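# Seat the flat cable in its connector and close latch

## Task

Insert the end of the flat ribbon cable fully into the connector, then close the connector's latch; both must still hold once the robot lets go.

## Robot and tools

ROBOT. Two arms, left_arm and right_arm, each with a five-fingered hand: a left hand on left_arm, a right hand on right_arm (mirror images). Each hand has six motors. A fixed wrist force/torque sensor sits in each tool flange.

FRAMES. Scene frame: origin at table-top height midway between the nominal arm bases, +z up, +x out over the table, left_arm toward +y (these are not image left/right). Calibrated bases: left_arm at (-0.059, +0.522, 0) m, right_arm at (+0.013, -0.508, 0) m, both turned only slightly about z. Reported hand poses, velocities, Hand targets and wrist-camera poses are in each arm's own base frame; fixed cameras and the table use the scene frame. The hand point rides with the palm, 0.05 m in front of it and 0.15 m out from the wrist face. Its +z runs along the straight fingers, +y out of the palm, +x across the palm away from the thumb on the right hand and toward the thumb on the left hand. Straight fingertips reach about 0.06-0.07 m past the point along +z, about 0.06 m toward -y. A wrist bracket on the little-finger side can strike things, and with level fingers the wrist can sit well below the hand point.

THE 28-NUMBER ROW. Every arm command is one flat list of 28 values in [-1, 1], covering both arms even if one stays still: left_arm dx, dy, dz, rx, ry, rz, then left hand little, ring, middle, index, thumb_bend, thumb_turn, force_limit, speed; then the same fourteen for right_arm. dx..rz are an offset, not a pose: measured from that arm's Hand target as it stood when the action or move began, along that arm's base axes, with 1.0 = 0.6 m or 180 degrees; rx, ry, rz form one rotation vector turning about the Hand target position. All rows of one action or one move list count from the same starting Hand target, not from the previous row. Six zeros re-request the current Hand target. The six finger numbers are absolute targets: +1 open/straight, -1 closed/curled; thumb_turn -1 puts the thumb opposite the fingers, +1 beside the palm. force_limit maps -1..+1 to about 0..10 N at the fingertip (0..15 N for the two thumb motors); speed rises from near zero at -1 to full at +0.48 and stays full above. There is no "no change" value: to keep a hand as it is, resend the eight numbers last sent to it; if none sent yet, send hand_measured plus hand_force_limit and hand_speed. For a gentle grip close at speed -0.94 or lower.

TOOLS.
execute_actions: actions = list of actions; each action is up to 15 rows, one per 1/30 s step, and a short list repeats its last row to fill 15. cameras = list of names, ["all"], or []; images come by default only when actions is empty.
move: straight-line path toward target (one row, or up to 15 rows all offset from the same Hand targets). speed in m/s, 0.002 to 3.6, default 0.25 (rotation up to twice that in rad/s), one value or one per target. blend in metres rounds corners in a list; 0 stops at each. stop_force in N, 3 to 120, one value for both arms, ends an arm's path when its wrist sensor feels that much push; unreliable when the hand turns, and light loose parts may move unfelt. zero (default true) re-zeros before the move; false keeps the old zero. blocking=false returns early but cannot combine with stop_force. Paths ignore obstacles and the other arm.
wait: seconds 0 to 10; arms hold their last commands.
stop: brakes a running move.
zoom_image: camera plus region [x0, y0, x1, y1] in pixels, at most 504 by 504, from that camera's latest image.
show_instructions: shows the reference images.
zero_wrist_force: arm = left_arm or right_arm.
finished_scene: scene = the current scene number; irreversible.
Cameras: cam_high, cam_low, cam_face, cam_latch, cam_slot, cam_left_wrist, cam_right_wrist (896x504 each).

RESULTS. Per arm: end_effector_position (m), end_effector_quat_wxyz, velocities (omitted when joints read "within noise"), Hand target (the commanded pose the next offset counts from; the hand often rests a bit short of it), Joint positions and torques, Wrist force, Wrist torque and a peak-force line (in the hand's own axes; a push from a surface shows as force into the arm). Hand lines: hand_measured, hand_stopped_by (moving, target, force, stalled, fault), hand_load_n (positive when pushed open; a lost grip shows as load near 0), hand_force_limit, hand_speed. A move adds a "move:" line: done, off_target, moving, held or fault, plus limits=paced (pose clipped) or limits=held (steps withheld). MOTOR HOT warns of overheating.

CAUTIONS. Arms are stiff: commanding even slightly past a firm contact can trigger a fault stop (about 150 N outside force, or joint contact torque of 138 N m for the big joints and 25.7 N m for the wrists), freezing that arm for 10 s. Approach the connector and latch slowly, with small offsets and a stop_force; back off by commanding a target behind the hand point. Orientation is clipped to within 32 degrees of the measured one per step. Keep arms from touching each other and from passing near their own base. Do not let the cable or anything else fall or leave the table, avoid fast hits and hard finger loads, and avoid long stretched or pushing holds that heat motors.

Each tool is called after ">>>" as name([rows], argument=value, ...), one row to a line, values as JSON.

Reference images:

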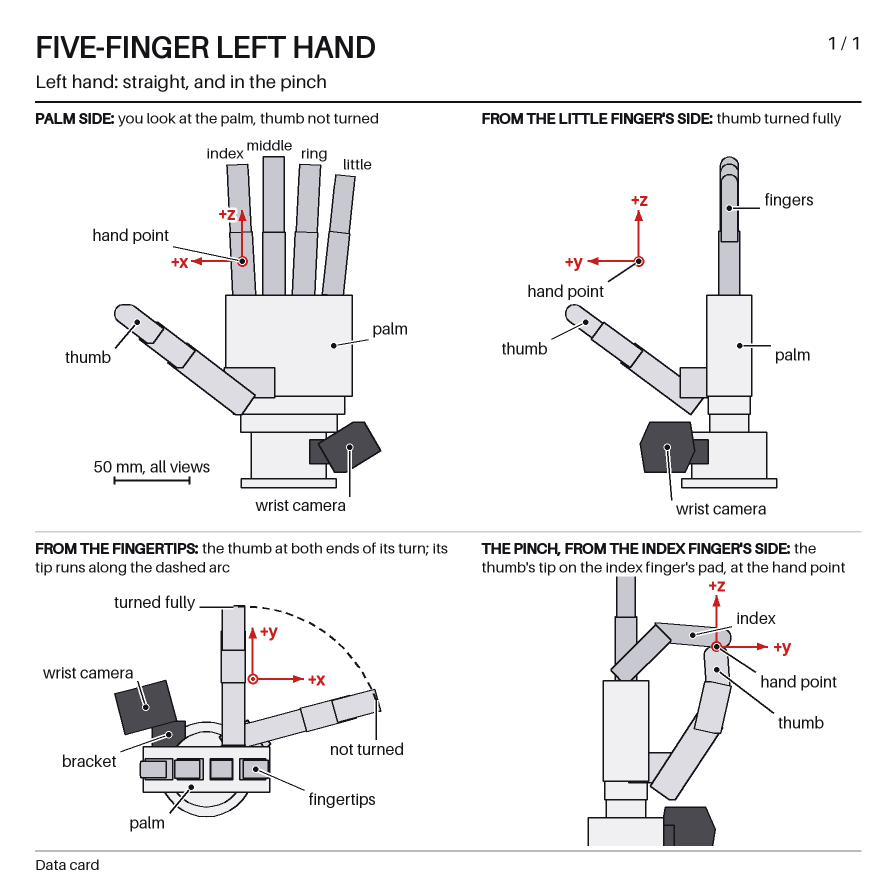

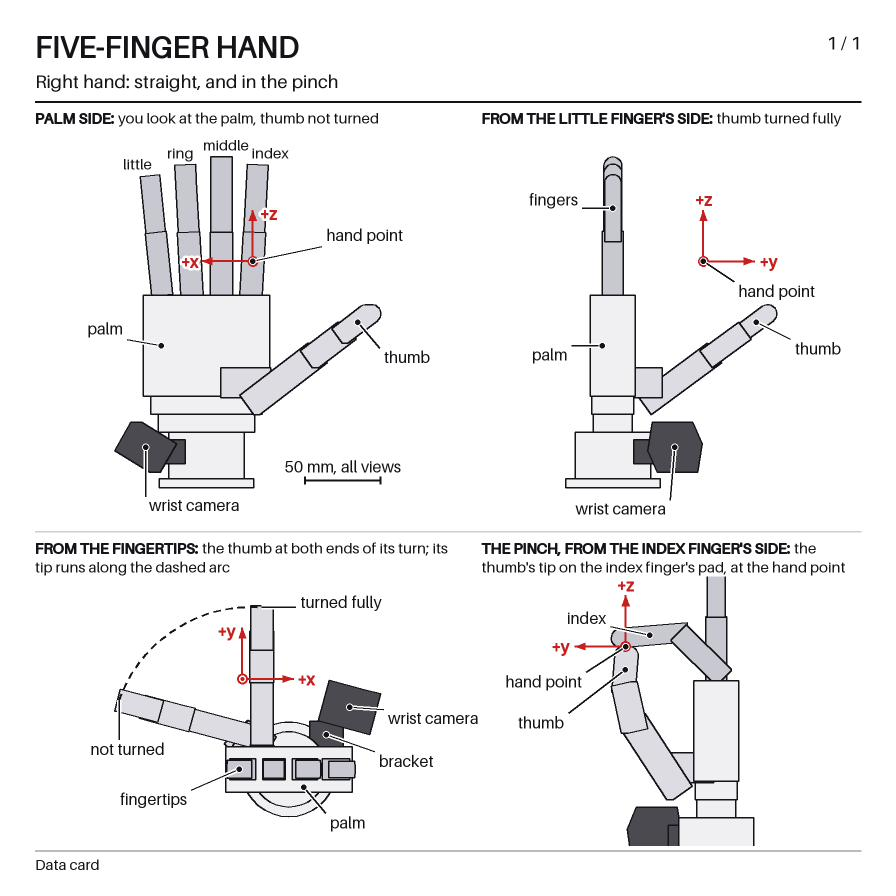

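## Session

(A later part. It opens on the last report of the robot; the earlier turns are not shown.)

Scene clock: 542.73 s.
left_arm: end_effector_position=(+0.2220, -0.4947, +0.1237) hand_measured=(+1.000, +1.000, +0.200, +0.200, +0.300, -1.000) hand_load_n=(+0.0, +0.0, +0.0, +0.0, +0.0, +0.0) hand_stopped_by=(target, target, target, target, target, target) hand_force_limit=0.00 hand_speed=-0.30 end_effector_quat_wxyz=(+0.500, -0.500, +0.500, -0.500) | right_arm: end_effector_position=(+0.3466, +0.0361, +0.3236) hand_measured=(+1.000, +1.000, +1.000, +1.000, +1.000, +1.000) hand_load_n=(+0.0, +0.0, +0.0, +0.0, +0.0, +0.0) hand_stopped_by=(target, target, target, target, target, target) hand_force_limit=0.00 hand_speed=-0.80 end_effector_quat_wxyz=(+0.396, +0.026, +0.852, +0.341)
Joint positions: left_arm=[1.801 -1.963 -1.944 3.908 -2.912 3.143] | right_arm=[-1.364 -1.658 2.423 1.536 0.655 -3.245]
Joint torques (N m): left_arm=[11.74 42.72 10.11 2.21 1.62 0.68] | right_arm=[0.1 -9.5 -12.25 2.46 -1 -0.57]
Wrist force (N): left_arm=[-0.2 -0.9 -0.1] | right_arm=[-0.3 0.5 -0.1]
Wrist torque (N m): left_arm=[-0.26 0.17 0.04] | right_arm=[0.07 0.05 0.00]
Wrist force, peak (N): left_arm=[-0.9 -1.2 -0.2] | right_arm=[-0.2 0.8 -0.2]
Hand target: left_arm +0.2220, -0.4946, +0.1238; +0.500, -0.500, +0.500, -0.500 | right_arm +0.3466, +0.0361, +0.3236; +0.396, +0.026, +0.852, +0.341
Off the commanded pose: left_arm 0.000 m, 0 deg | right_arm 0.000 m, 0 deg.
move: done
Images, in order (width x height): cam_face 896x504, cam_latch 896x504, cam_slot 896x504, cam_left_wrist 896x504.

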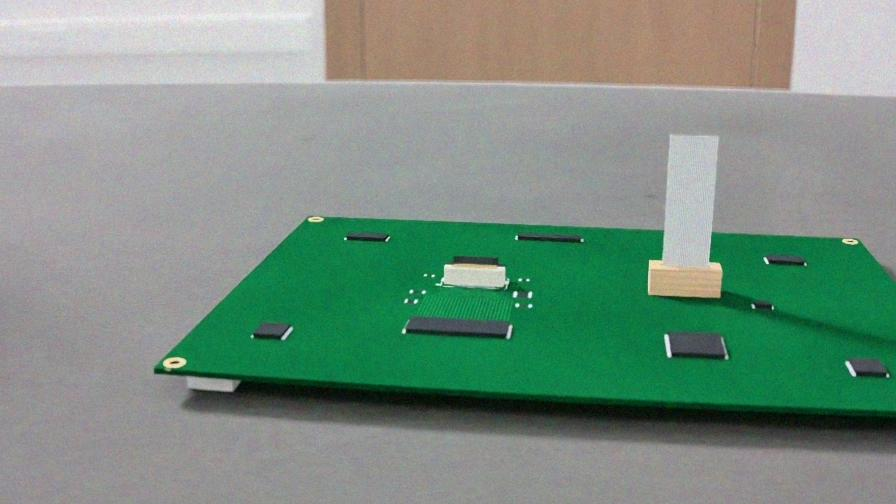

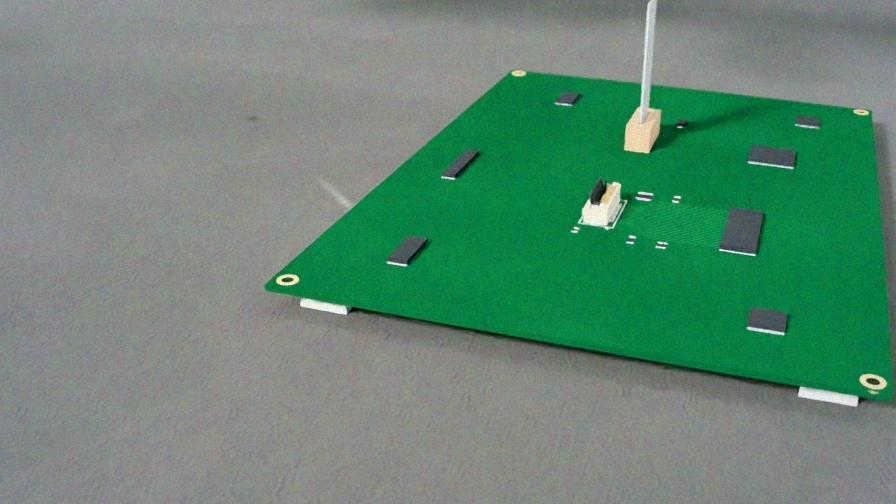

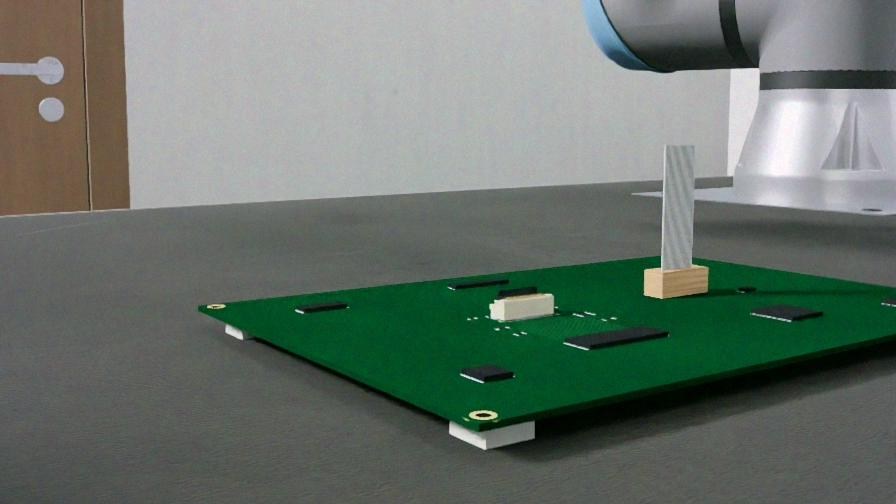

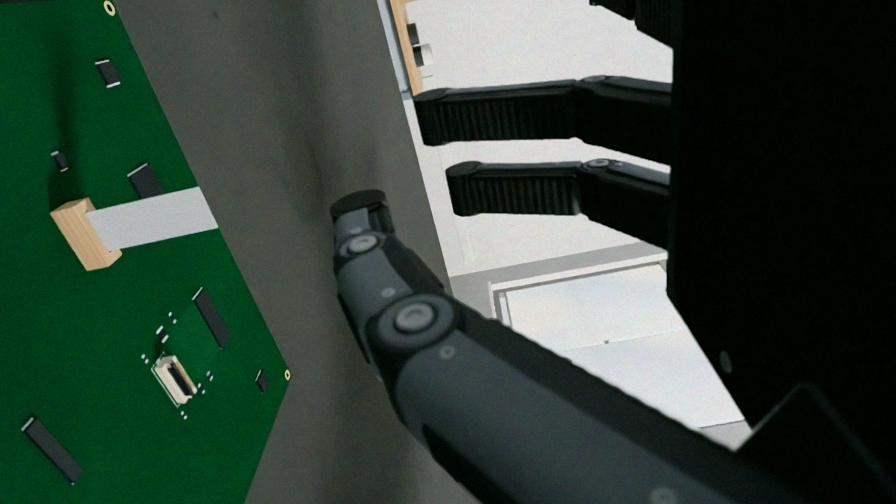

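>>> move(target=[0,0,-0.04,0,0,0,1,1,0.2,0.2,0.3,-1,0,-0.3,0,0,0,0,0,0,1,1,1,1,1,1,0,-0.8], speed=0.15, cameras=["cam_face","cam_latch","cam_slot"])

Scene clock: 551.53 s.
left_arm: end_effector_position=(+0.2221, -0.4946, +0.0998) hand_measured=(+1.000, +1.000, +0.200, +0.200, +0.300, -1.000) hand_load_n=(+0.0, +0.0, +0.0, +0.0, +0.0, +0.0) hand_stopped_by=(target, target, target, target, target, target) hand_force_limit=0.00 hand_speed=-0.30 end_effector_quat_wxyz=(+0.500, -0.500, +0.500, -0.500) | right_arm: end_effector_position=(+0.3466, +0.0361, +0.3236) hand_measured=(+1.000, +1.000, +1.000, +1.000, +1.000, +1.000) hand_load_n=(+0.0, +0.0, +0.0, +0.0, +0.0, +0.0) hand_stopped_by=(target, target, target, target, target, target) hand_force_limit=0.00 hand_speed=-0.80 end_effector_quat_wxyz=(+0.396, +0.026, +0.852, +0.341)
Joint positions: left_arm=[1.801 -2.006 -1.961 3.968 -2.912 3.143] | right_arm=[-1.364 -1.658 2.423 1.536 0.655 -3.245]
Joint torques (N m): left_arm=[1.55 23.34 8.01 2.24 -0.03 0.88] | right_arm=[-0.36 -8.31 -12.37 2.63 -0.94 -0.73]
Wrist force (N): left_arm=[-0.3 -0.4 -0.1] | right_arm=[-0.2 0.1 0.0]
Wrist torque (N m): left_arm=[-0.20 0.18 0.03] | right_arm=[0.02 0.03 -0.01]
Wrist force, peak (N): left_arm=[-0.1 -1.4 -0.1] | right_arm=[-0.5 0.5 -0.2]
Hand target: left_arm +0.2220, -0.4946, +0.0998; +0.500, -0.500, +0.500, -0.500 | right_arm +0.3466, +0.0361, +0.3236; +0.396, +0.026, +0.852, +0.341
Off the commanded pose: left_arm 0.000 m, 0 deg | right_arm 0.000 m, 0 deg.
move: done
Images, in order (width x height): cam_face 896x504, cam_latch 896x504, cam_slot 896x504.

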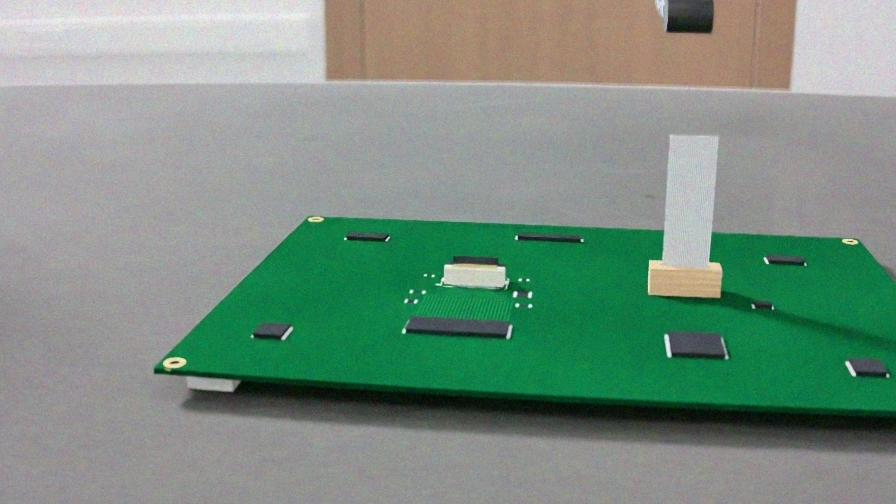

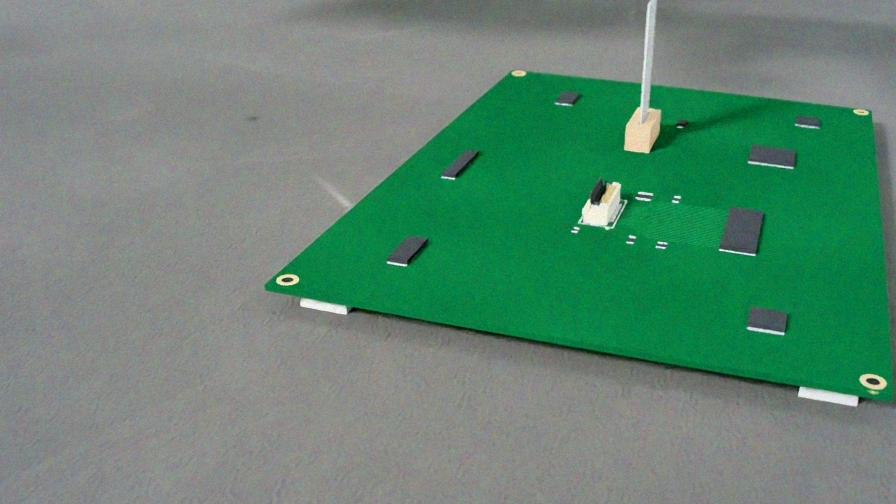

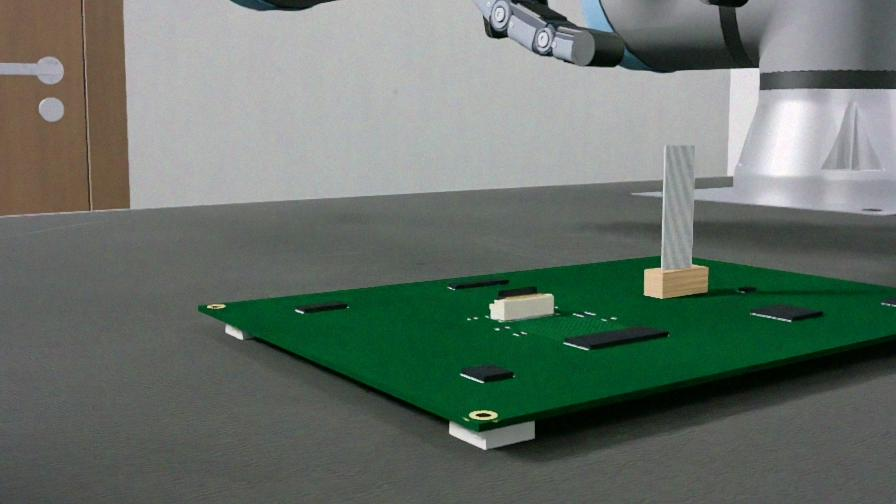

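>>> move(target=[0.083,0,-0.033,0,0,0,1,1,0.2,0.2,0.3,-1,0,-0.3,0,0,0,0,0,0,1,1,1,1,1,1,0,-0.8], speed=0.15, cameras=["cam_face","cam_latch","cam_slot","cam_left_wrist"])

Scene clock: 573.17 s.
left_arm: end_effector_position=(+0.2717, -0.4946, +0.0800) hand_measured=(+1.000, +1.000, +0.200, +0.200, +0.300, -1.000) hand_load_n=(+0.0, +0.0, +0.0, +0.5, +0.0, +0.0) hand_stopped_by=(target, target, target, target, target, target) hand_force_limit=0.00 hand_speed=-0.30 end_effector_quat_wxyz=(+0.500, -0.500, +0.500, -0.500) | right_arm: end_effector_position=(+0.3466, +0.0361, +0.3236) hand_measured=(+1.000, +1.000, +1.000, +1.000, +1.000, +1.000) hand_load_n=(+0.0, +0.0, +0.0, +0.0, +0.0, +0.0) hand_stopped_by=(target, target, target, target, target, target) hand_force_limit=0.00 hand_speed=-0.80 end_effector_quat_wxyz=(+0.396, +0.026, +0.852, +0.341)
Joint positions: left_arm=[1.908 -2.043 -1.974 4.017 -2.805 3.143] | right_arm=[-1.364 -1.658 2.423 1.536 0.655 -3.245]
Joint torques (N m): left_arm=[12.06 24.57 7.82 2.41 1.57 1.01] | right_arm=[-0.99 -7.93 -12.03 2.6 -0.81 -0.69]
Wrist force (N): left_arm=[0.0 -0.7 0.0] | right_arm=[-0.1 0.3 -0.3]
Wrist torque (N m): left_arm=[-0.24 0.13 0.05] | right_arm=[0.05 0.02 0.01]
Wrist force, peak (N): left_arm=[-0.1 -1.2 -0.7] | right_arm=[-0.5 0.6 -0.1]
Hand target: left_arm +0.2718, -0.4946, +0.0800; +0.500, -0.500, +0.500, -0.500 | right_arm +0.3466, +0.0361, +0.3236; +0.396, +0.026, +0.852, +0.341
Off the commanded pose: left_arm 0.000 m, 0 deg | right_arm 0.000 m, 0 deg.
move: done
Images, in order (width x height): cam_face 896x504, cam_latch 896x504, cam_slot 896x504, cam_left_wrist 896x504.

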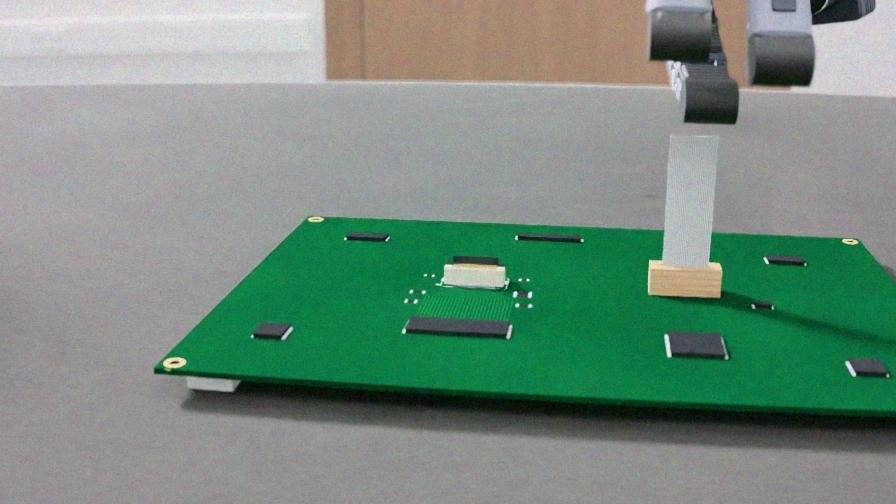

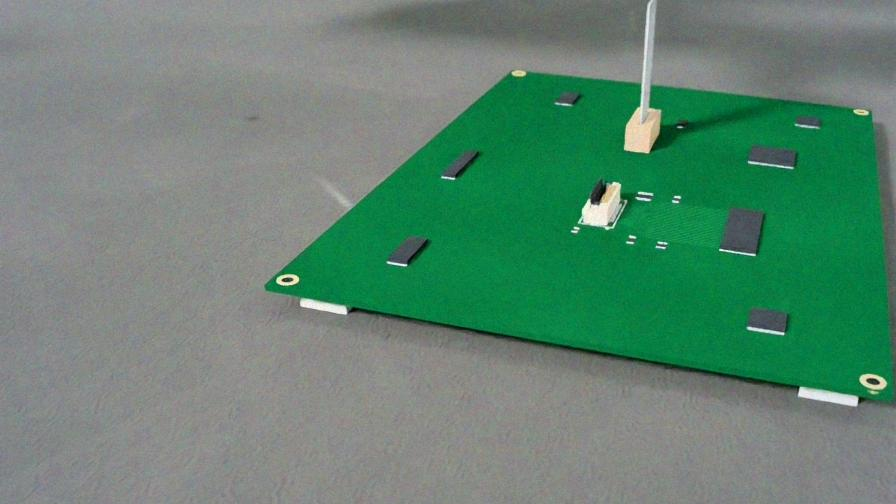

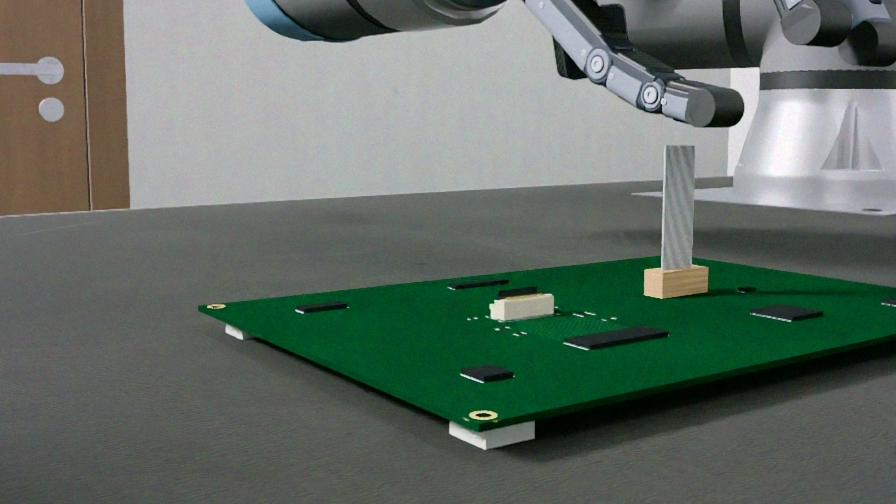

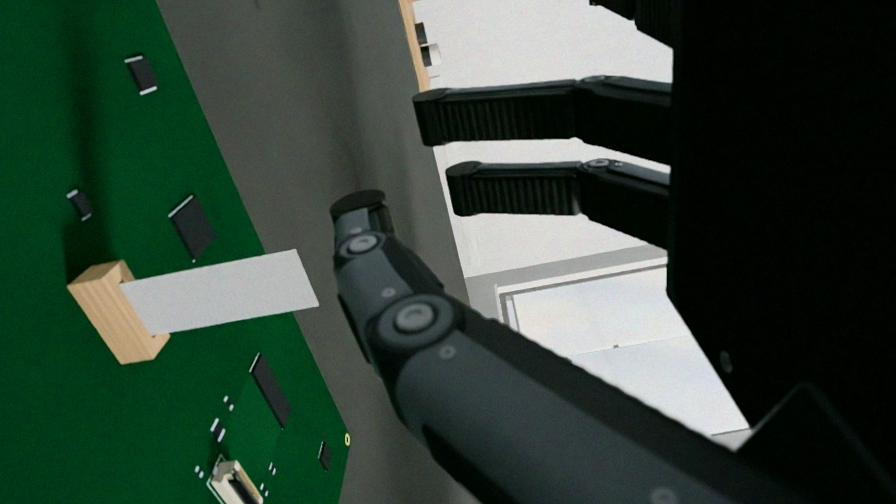

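>>> move(target=[-0.063,0,0,0,0,0,1,1,0.2,0.2,0.3,-1,0,-0.3,0,0,0,0,0,0,1,1,1,1,1,1,0,-0.8], speed=0.15, cameras=["cam_face","cam_slot","cam_left_wrist"])

Scene clock: 613.70 s.
left_arm: end_effector_position=(+0.2342, -0.4946, +0.0800) hand_measured=(+1.000, +1.000, +0.200, +0.200, +0.300, -1.000) hand_load_n=(+0.0, +0.5, +0.0, +0.0, +0.5, +0.0) hand_stopped_by=(target, target, target, target, target, target) hand_force_limit=0.00 hand_speed=-0.30 end_effector_quat_wxyz=(+0.500, -0.500, +0.500, -0.500) | right_arm: end_effector_position=(+0.3466, +0.0361, +0.3236) hand_measured=(+1.000, +1.000, +1.000, +1.000, +1.000, +1.000) hand_load_n=(+0.0, +0.0, +0.0, +0.0, +0.0, +0.0) hand_stopped_by=(target, target, target, target, target, target) hand_force_limit=0.00 hand_speed=-0.80 end_effector_quat_wxyz=(+0.396, +0.026, +0.852, +0.341)
Joint positions: left_arm=[1.827 -2.043 -1.974 4.018 -2.885 3.143] | right_arm=[-1.364 -1.658 2.423 1.536 0.655 -3.245]
Joint torques (N m): left_arm=[-11.29 24.42 22.16 -1.22 -1.59 1.05] | right_arm=[0.39 -9.11 -12.96 2.57 -0.93 -0.68]
Wrist force (N): left_arm=[-0.2 -0.9 0.1] | right_arm=[-0.1 0.2 -0.1]
Wrist torque (N m): left_arm=[-0.27 0.17 0.03] | right_arm=[0.03 0.02 -0.01]
Wrist force, peak (N): left_arm=[0.0 -1.1 -0.2] | right_arm=[0.3 0.4 -0.5]
Hand target: left_arm +0.2340, -0.4946, +0.0800; +0.500, -0.500, +0.500, -0.500 | right_arm +0.3466, +0.0361, +0.3236; +0.396, +0.026, +0.852, +0.341
Off the commanded pose: left_arm 0.000 m, 0 deg | right_arm 0.000 m, 0 deg.
move: done
Images, in order (width x height): cam_face 896x504, cam_slot 896x504, cam_left_wrist 896x504.

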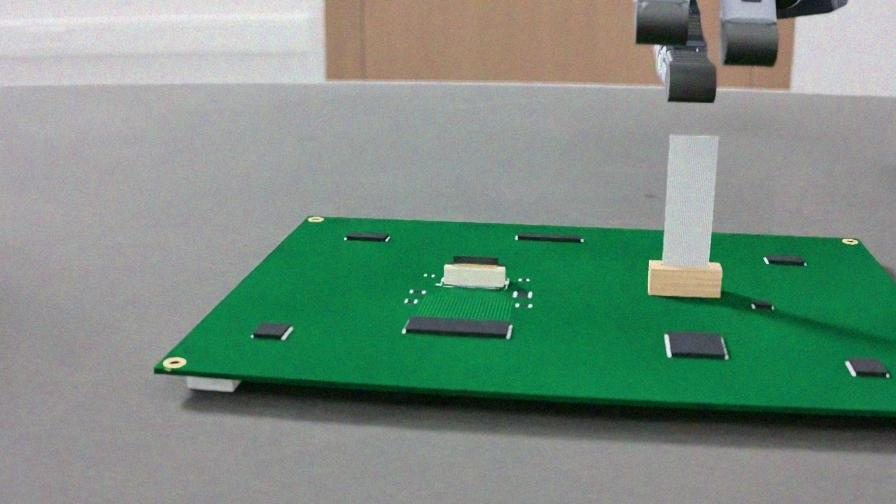

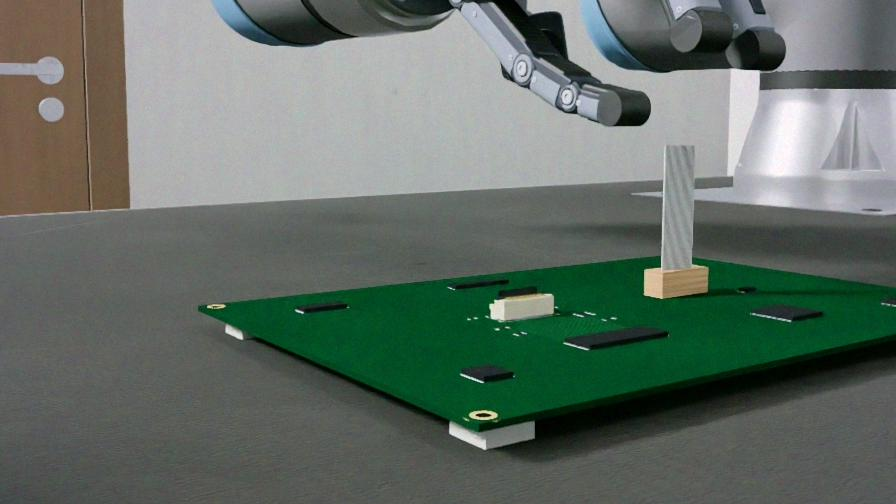

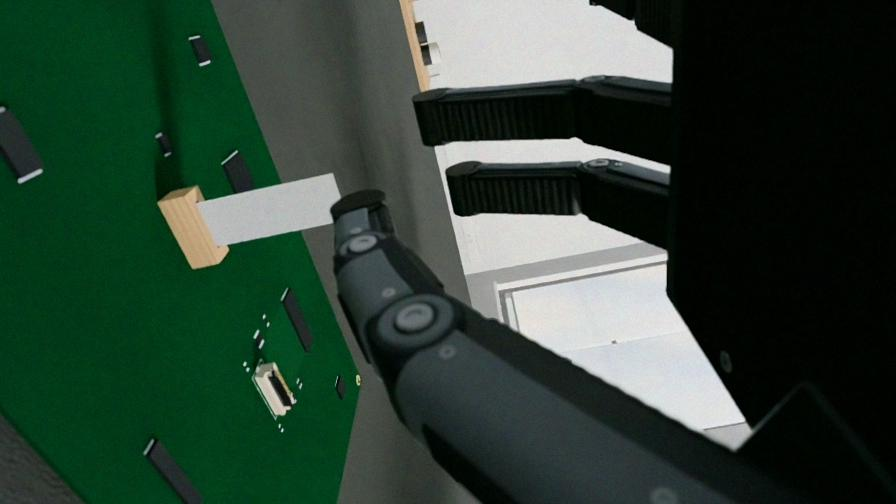

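>>> move([
  [-0.005,-0.002,0.0,0,0,0,1,1,0.2,0.2,0.08,-1,0,-0.5,0,0,0,0,0,0,1,1,1,1,1,1,0,-0.8],
  [-0.005,-0.002,-0.03,0,0,0,1,1,0.2,0.2,0.08,-1,0,-0.5,0,0,0,0,0,0,1,1,1,1,1,1,0,-0.8],
], speed=0.1, cameras=["cam_face","cam_latch","cam_slot","cam_left_wrist"])

Scene clock: 642.83 s.
left_arm: end_effector_position=(+0.2310, -0.4958, +0.0620) hand_measured=(+1.000, +1.000, +0.200, +0.200, +0.080, -1.000) hand_load_n=(+0.0, +0.0, +0.0, +0.0, +0.0, +0.0) hand_stopped_by=(target, target, target, target, target, target) hand_force_limit=0.00 hand_speed=-0.50 end_effector_quat_wxyz=(+0.500, -0.500, +0.500, -0.500) | right_arm: end_effector_position=(+0.3466, +0.0361, +0.3236) hand_measured=(+1.000, +1.000, +1.000, +1.000, +1.000, +1.000) hand_load_n=(+0.0, +0.0, +0.0, +0.5, +0.0, +0.0) hand_stopped_by=(target, target, target, target, target, target) hand_force_limit=0.00 hand_speed=-0.80 end_effector_quat_wxyz=(+0.396, +0.026, +0.852, +0.341)
Joint positions: left_arm=[1.82 -2.081 -1.978 4.06 -2.893 3.143] | right_arm=[-1.364 -1.658 2.423 1.536 0.655 -3.245]
Joint torques (N m): left_arm=[-11.94 26.45 6.48 2.05 -1.66 0.88] | right_arm=[-0.31 -8.69 -12.54 2.58 -1.03 -0.9]
Wrist force (N): left_arm=[0.0 -0.5 -0.1] | right_arm=[-0.3 0.4 -0.1]
Wrist torque (N m): left_arm=[-0.21 0.13 0.03] | right_arm=[0.06 0.05 0.00]
Wrist force, peak (N): left_arm=[0.2 -1.3 -0.1] | right_arm=[-0.3 0.6 -0.3]
Hand target: left_arm +0.2310, -0.4958, +0.0620; +0.500, -0.500, +0.500, -0.500 | right_arm +0.3466, +0.0361, +0.3236; +0.396, +0.026, +0.852, +0.341
Off the commanded pose: left_arm 0.000 m, 0 deg | right_arm 0.000 m, 0 deg.
move: done
Images, in order (width x height): cam_face 896x504, cam_latch 896x504, cam_slot 896x504, cam_left_wrist 896x504.

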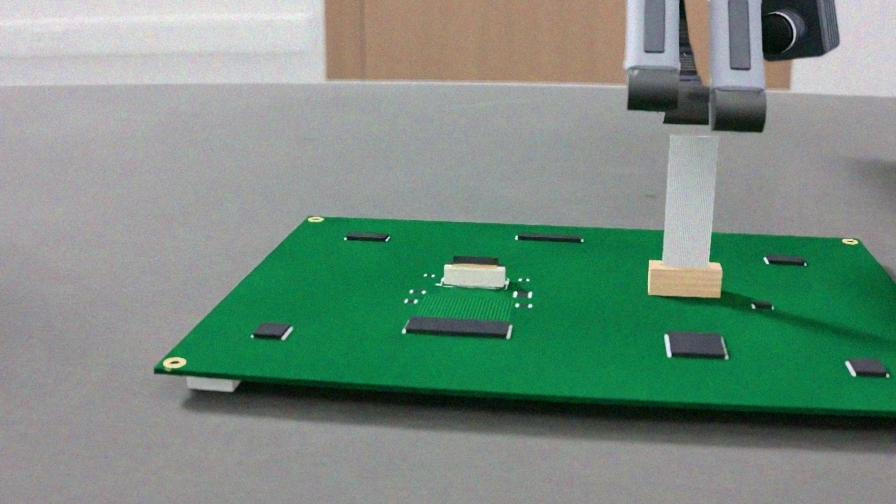

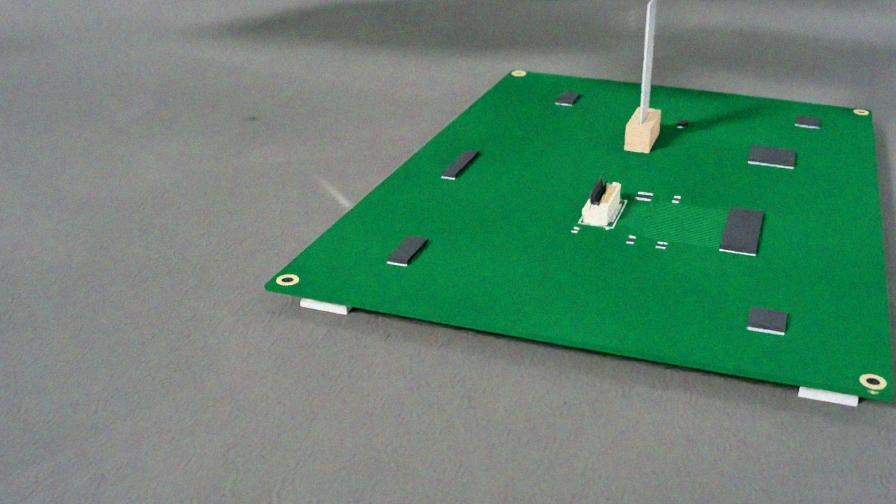

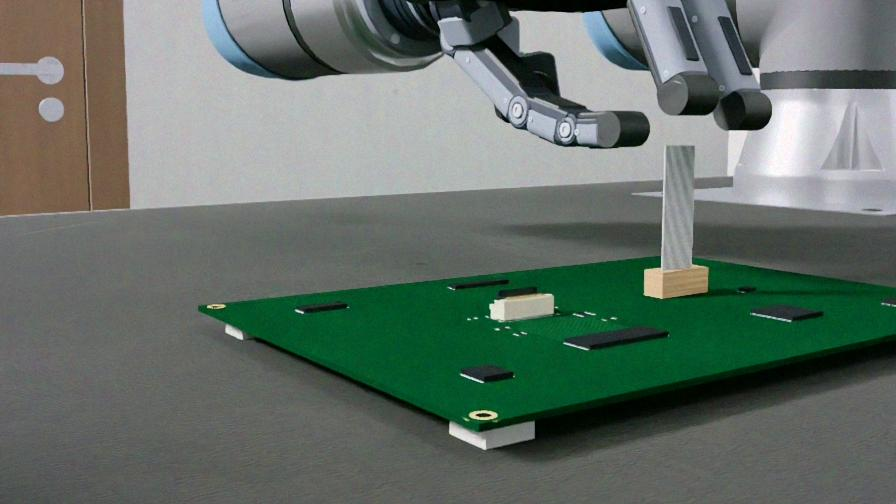

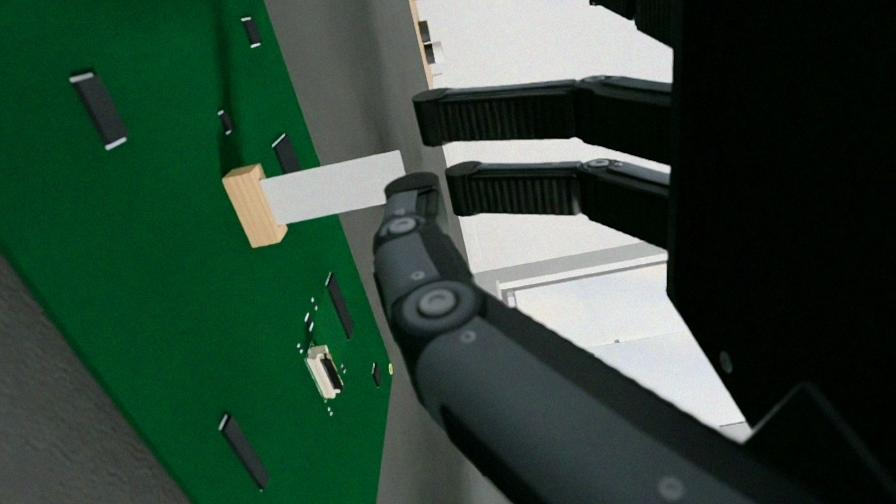

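>>> move(target=[0,0,-0.025,0,0,0,1,1,0.2,0.2,0.08,-1,0,-0.5,0,0,0,0,0,0,1,1,1,1,1,1,0,-0.8], speed=0.08, stop_force=5, cameras=["cam_face","cam_latch","cam_slot","cam_left_wrist"])

Scene clock: 658.20 s.
left_arm: end_effector_position=(+0.2310, -0.4958, +0.0470) hand_measured=(+1.000, +1.000, +0.200, +0.200, +0.080, -1.000) hand_load_n=(+0.0, +0.0, +0.0, +0.0, +0.5, +0.0) hand_stopped_by=(target, target, target, target, target, target) hand_force_limit=0.00 hand_speed=-0.50 end_effector_quat_wxyz=(+0.500, -0.500, +0.500, -0.500) | right_arm: end_effector_position=(+0.3466, +0.0361, +0.3236) hand_measured=(+1.000, +1.000, +1.000, +1.000, +1.000, +1.000) hand_load_n=(+0.0, +0.0, +0.0, +0.0, +0.0, +0.0) hand_stopped_by=(target, target, target, target, target, target) hand_force_limit=0.00 hand_speed=-0.80 end_effector_quat_wxyz=(+0.396, +0.026, +0.852, +0.341)
Joint positions: left_arm=[1.82 -2.112 -1.983 4.097 -2.893 3.143] | right_arm=[-1.364 -1.658 2.423 1.536 0.655 -3.245]
Joint torques (N m): left_arm=[-8.95 26.56 6.04 2.09 -0.82 1.01] | right_arm=[0.12 -9.18 -12.9 2.69 -0.98 -0.82]
Wrist force (N): left_arm=[-0.3 -0.7 0.0] | right_arm=[-0.2 0.5 -0.2]
Wrist torque (N m): left_arm=[-0.25 0.18 0.03] | right_arm=[0.08 0.03 0.01]
Wrist force, peak (N): left_arm=[-0.3 -1.0 0.0] | right_arm=[-0.4 0.6 0.2]
Hand target: left_arm +0.2310, -0.4958, +0.0470; +0.500, -0.500, +0.500, -0.500 | right_arm +0.3466, +0.0361, +0.3236; +0.396, +0.026, +0.852, +0.341
Off the commanded pose: left_arm 0.000 m, 0 deg | right_arm 0.000 m, 0 deg.
move: done
Images, in order (width x height): cam_face 896x504, cam_latch 896x504, cam_slot 896x504, cam_left_wrist 896x504.

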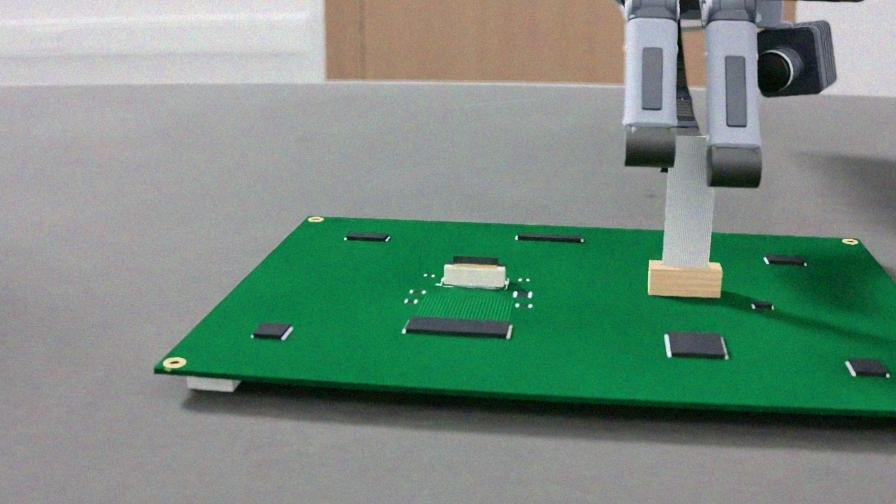

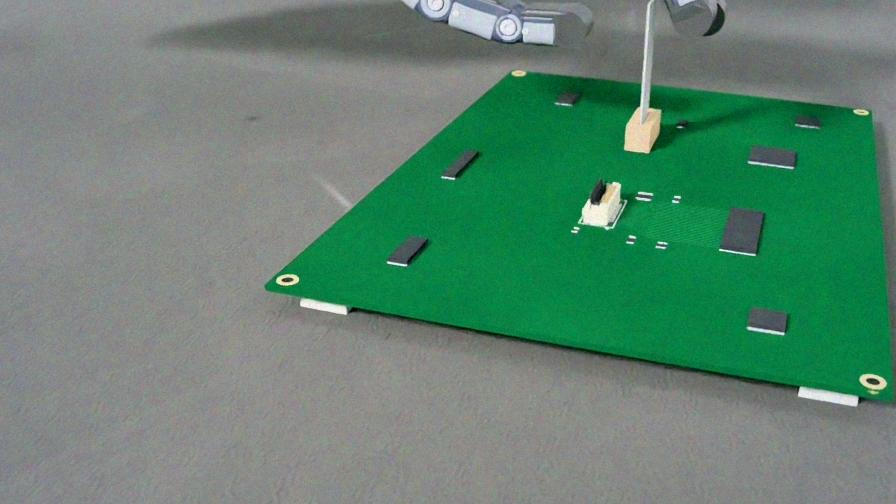

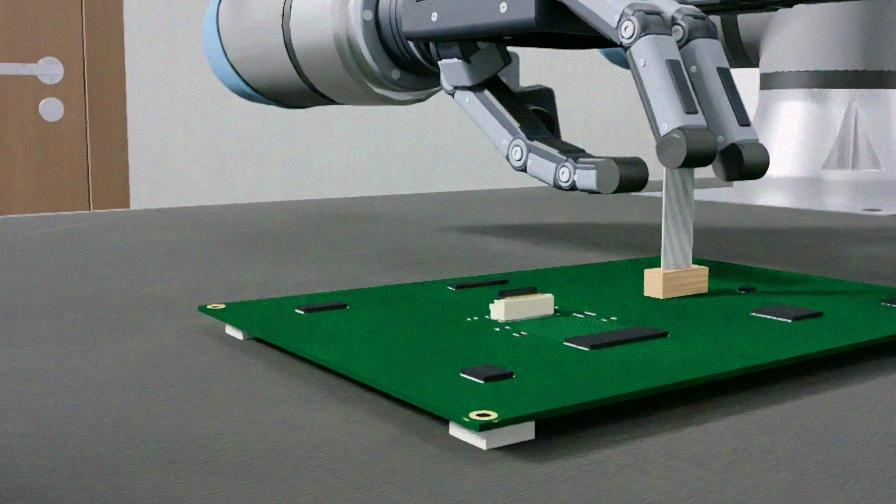

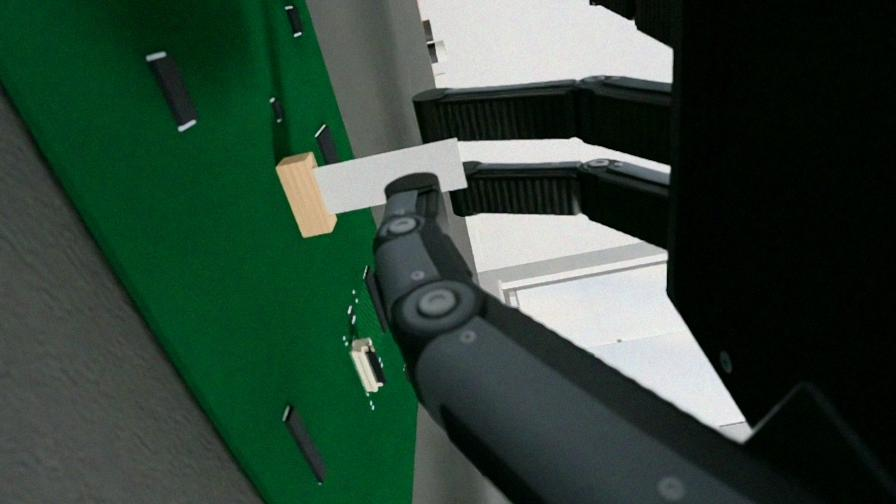

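>>> move([
  [0.027,0.003,0,0,0,0,1,1,0.2,0.2,0.08,-1,0,-0.5,0,0,0,0,0,0,1,1,1,1,1,1,0,-0.8],
  [0.027,0.003,0,0,0,0,1,1,-0.02,0.0,0.08,-1,-0.9,-0.5,0,0,0,0,0,0,1,1,1,1,1,1,0,-0.8],
], speed=0.06, cameras=["cam_face","cam_latch","cam_slot","cam_left_wrist"])

Scene clock: 687.60 s.
left_arm: end_effector_position=(+0.2472, -0.4940, +0.0470) hand_measured=(+1.000, +1.000, -0.020, +0.000, +0.080, -1.000) hand_load_n=(+0.0, +0.0, +0.0, +0.0, +0.0, +0.0) hand_stopped_by=(target, target, target, target, target, target) hand_force_limit=-0.90 hand_speed=-0.50 end_effector_quat_wxyz=(+0.500, -0.500, +0.500, -0.500) | right_arm: end_effector_position=(+0.3466, +0.0361, +0.3236) hand_measured=(+1.000, +1.000, +1.000, +1.000, +1.000, +1.000) hand_load_n=(+0.0, +0.0, +0.0, +0.0, +0.0, +0.0) hand_stopped_by=(target, target, target, target, target, target) hand_force_limit=0.00 hand_speed=-0.80 end_effector_quat_wxyz=(+0.396, +0.026, +0.852, +0.341)
Joint positions: left_arm=[1.856 -2.109 -1.99 4.1 -2.857 3.143] | right_arm=[-1.364 -1.658 2.423 1.536 0.655 -3.245]
Joint torques (N m): left_arm=[12.29 46.56 5.83 2.3 1.67 0.1] | right_arm=[0.09 -8.89 -12.76 2.61 -1.02 -0.87]
Wrist force (N): left_arm=[0.1 -0.6 0.1] | right_arm=[-0.1 0.1 0.0]
Wrist torque (N m): left_arm=[-0.25 0.12 0.05] | right_arm=[0.02 0.01 0.00]
Wrist force, peak (N): left_arm=[0.1 -1.0 -0.3] | right_arm=[-0.4 0.5 -0.1]
Hand target: left_arm +0.2472, -0.4940, +0.0470; +0.500, -0.500, +0.500, -0.500 | right_arm +0.3466, +0.0361, +0.3236; +0.396, +0.026, +0.852, +0.341
Off the commanded pose: left_arm 0.000 m, 0 deg | right_arm 0.000 m, 0 deg.
move: done
Images, in order (width x height): cam_face 896x504, cam_latch 896x504, cam_slot 896x504, cam_left_wrist 896x504.

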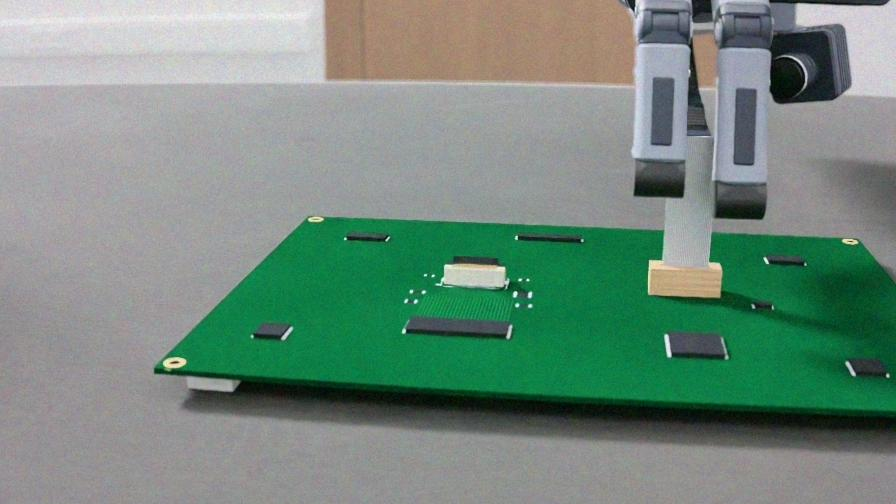

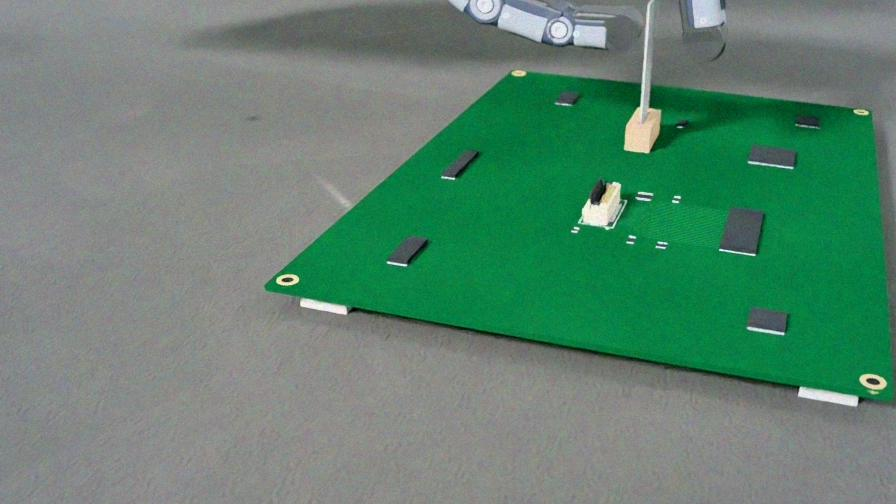

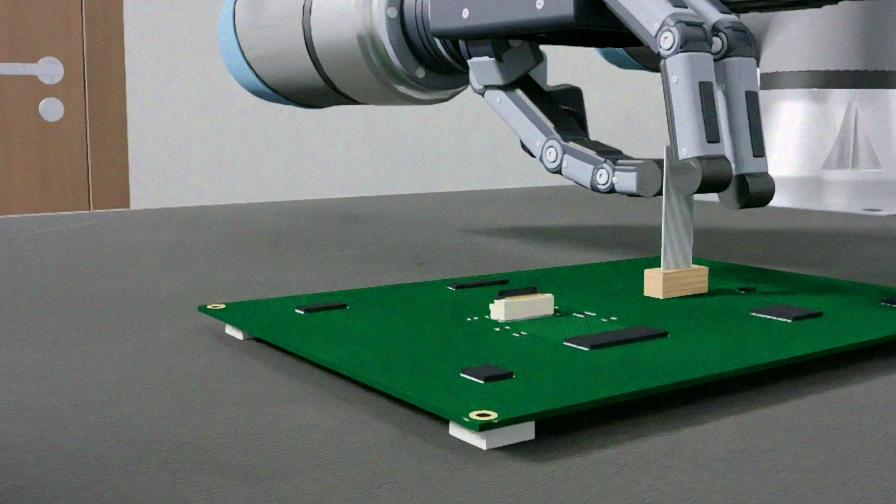

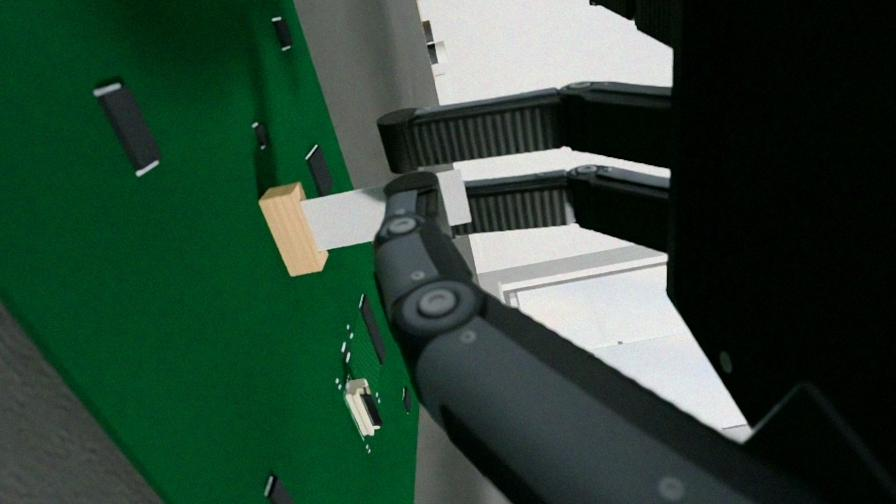

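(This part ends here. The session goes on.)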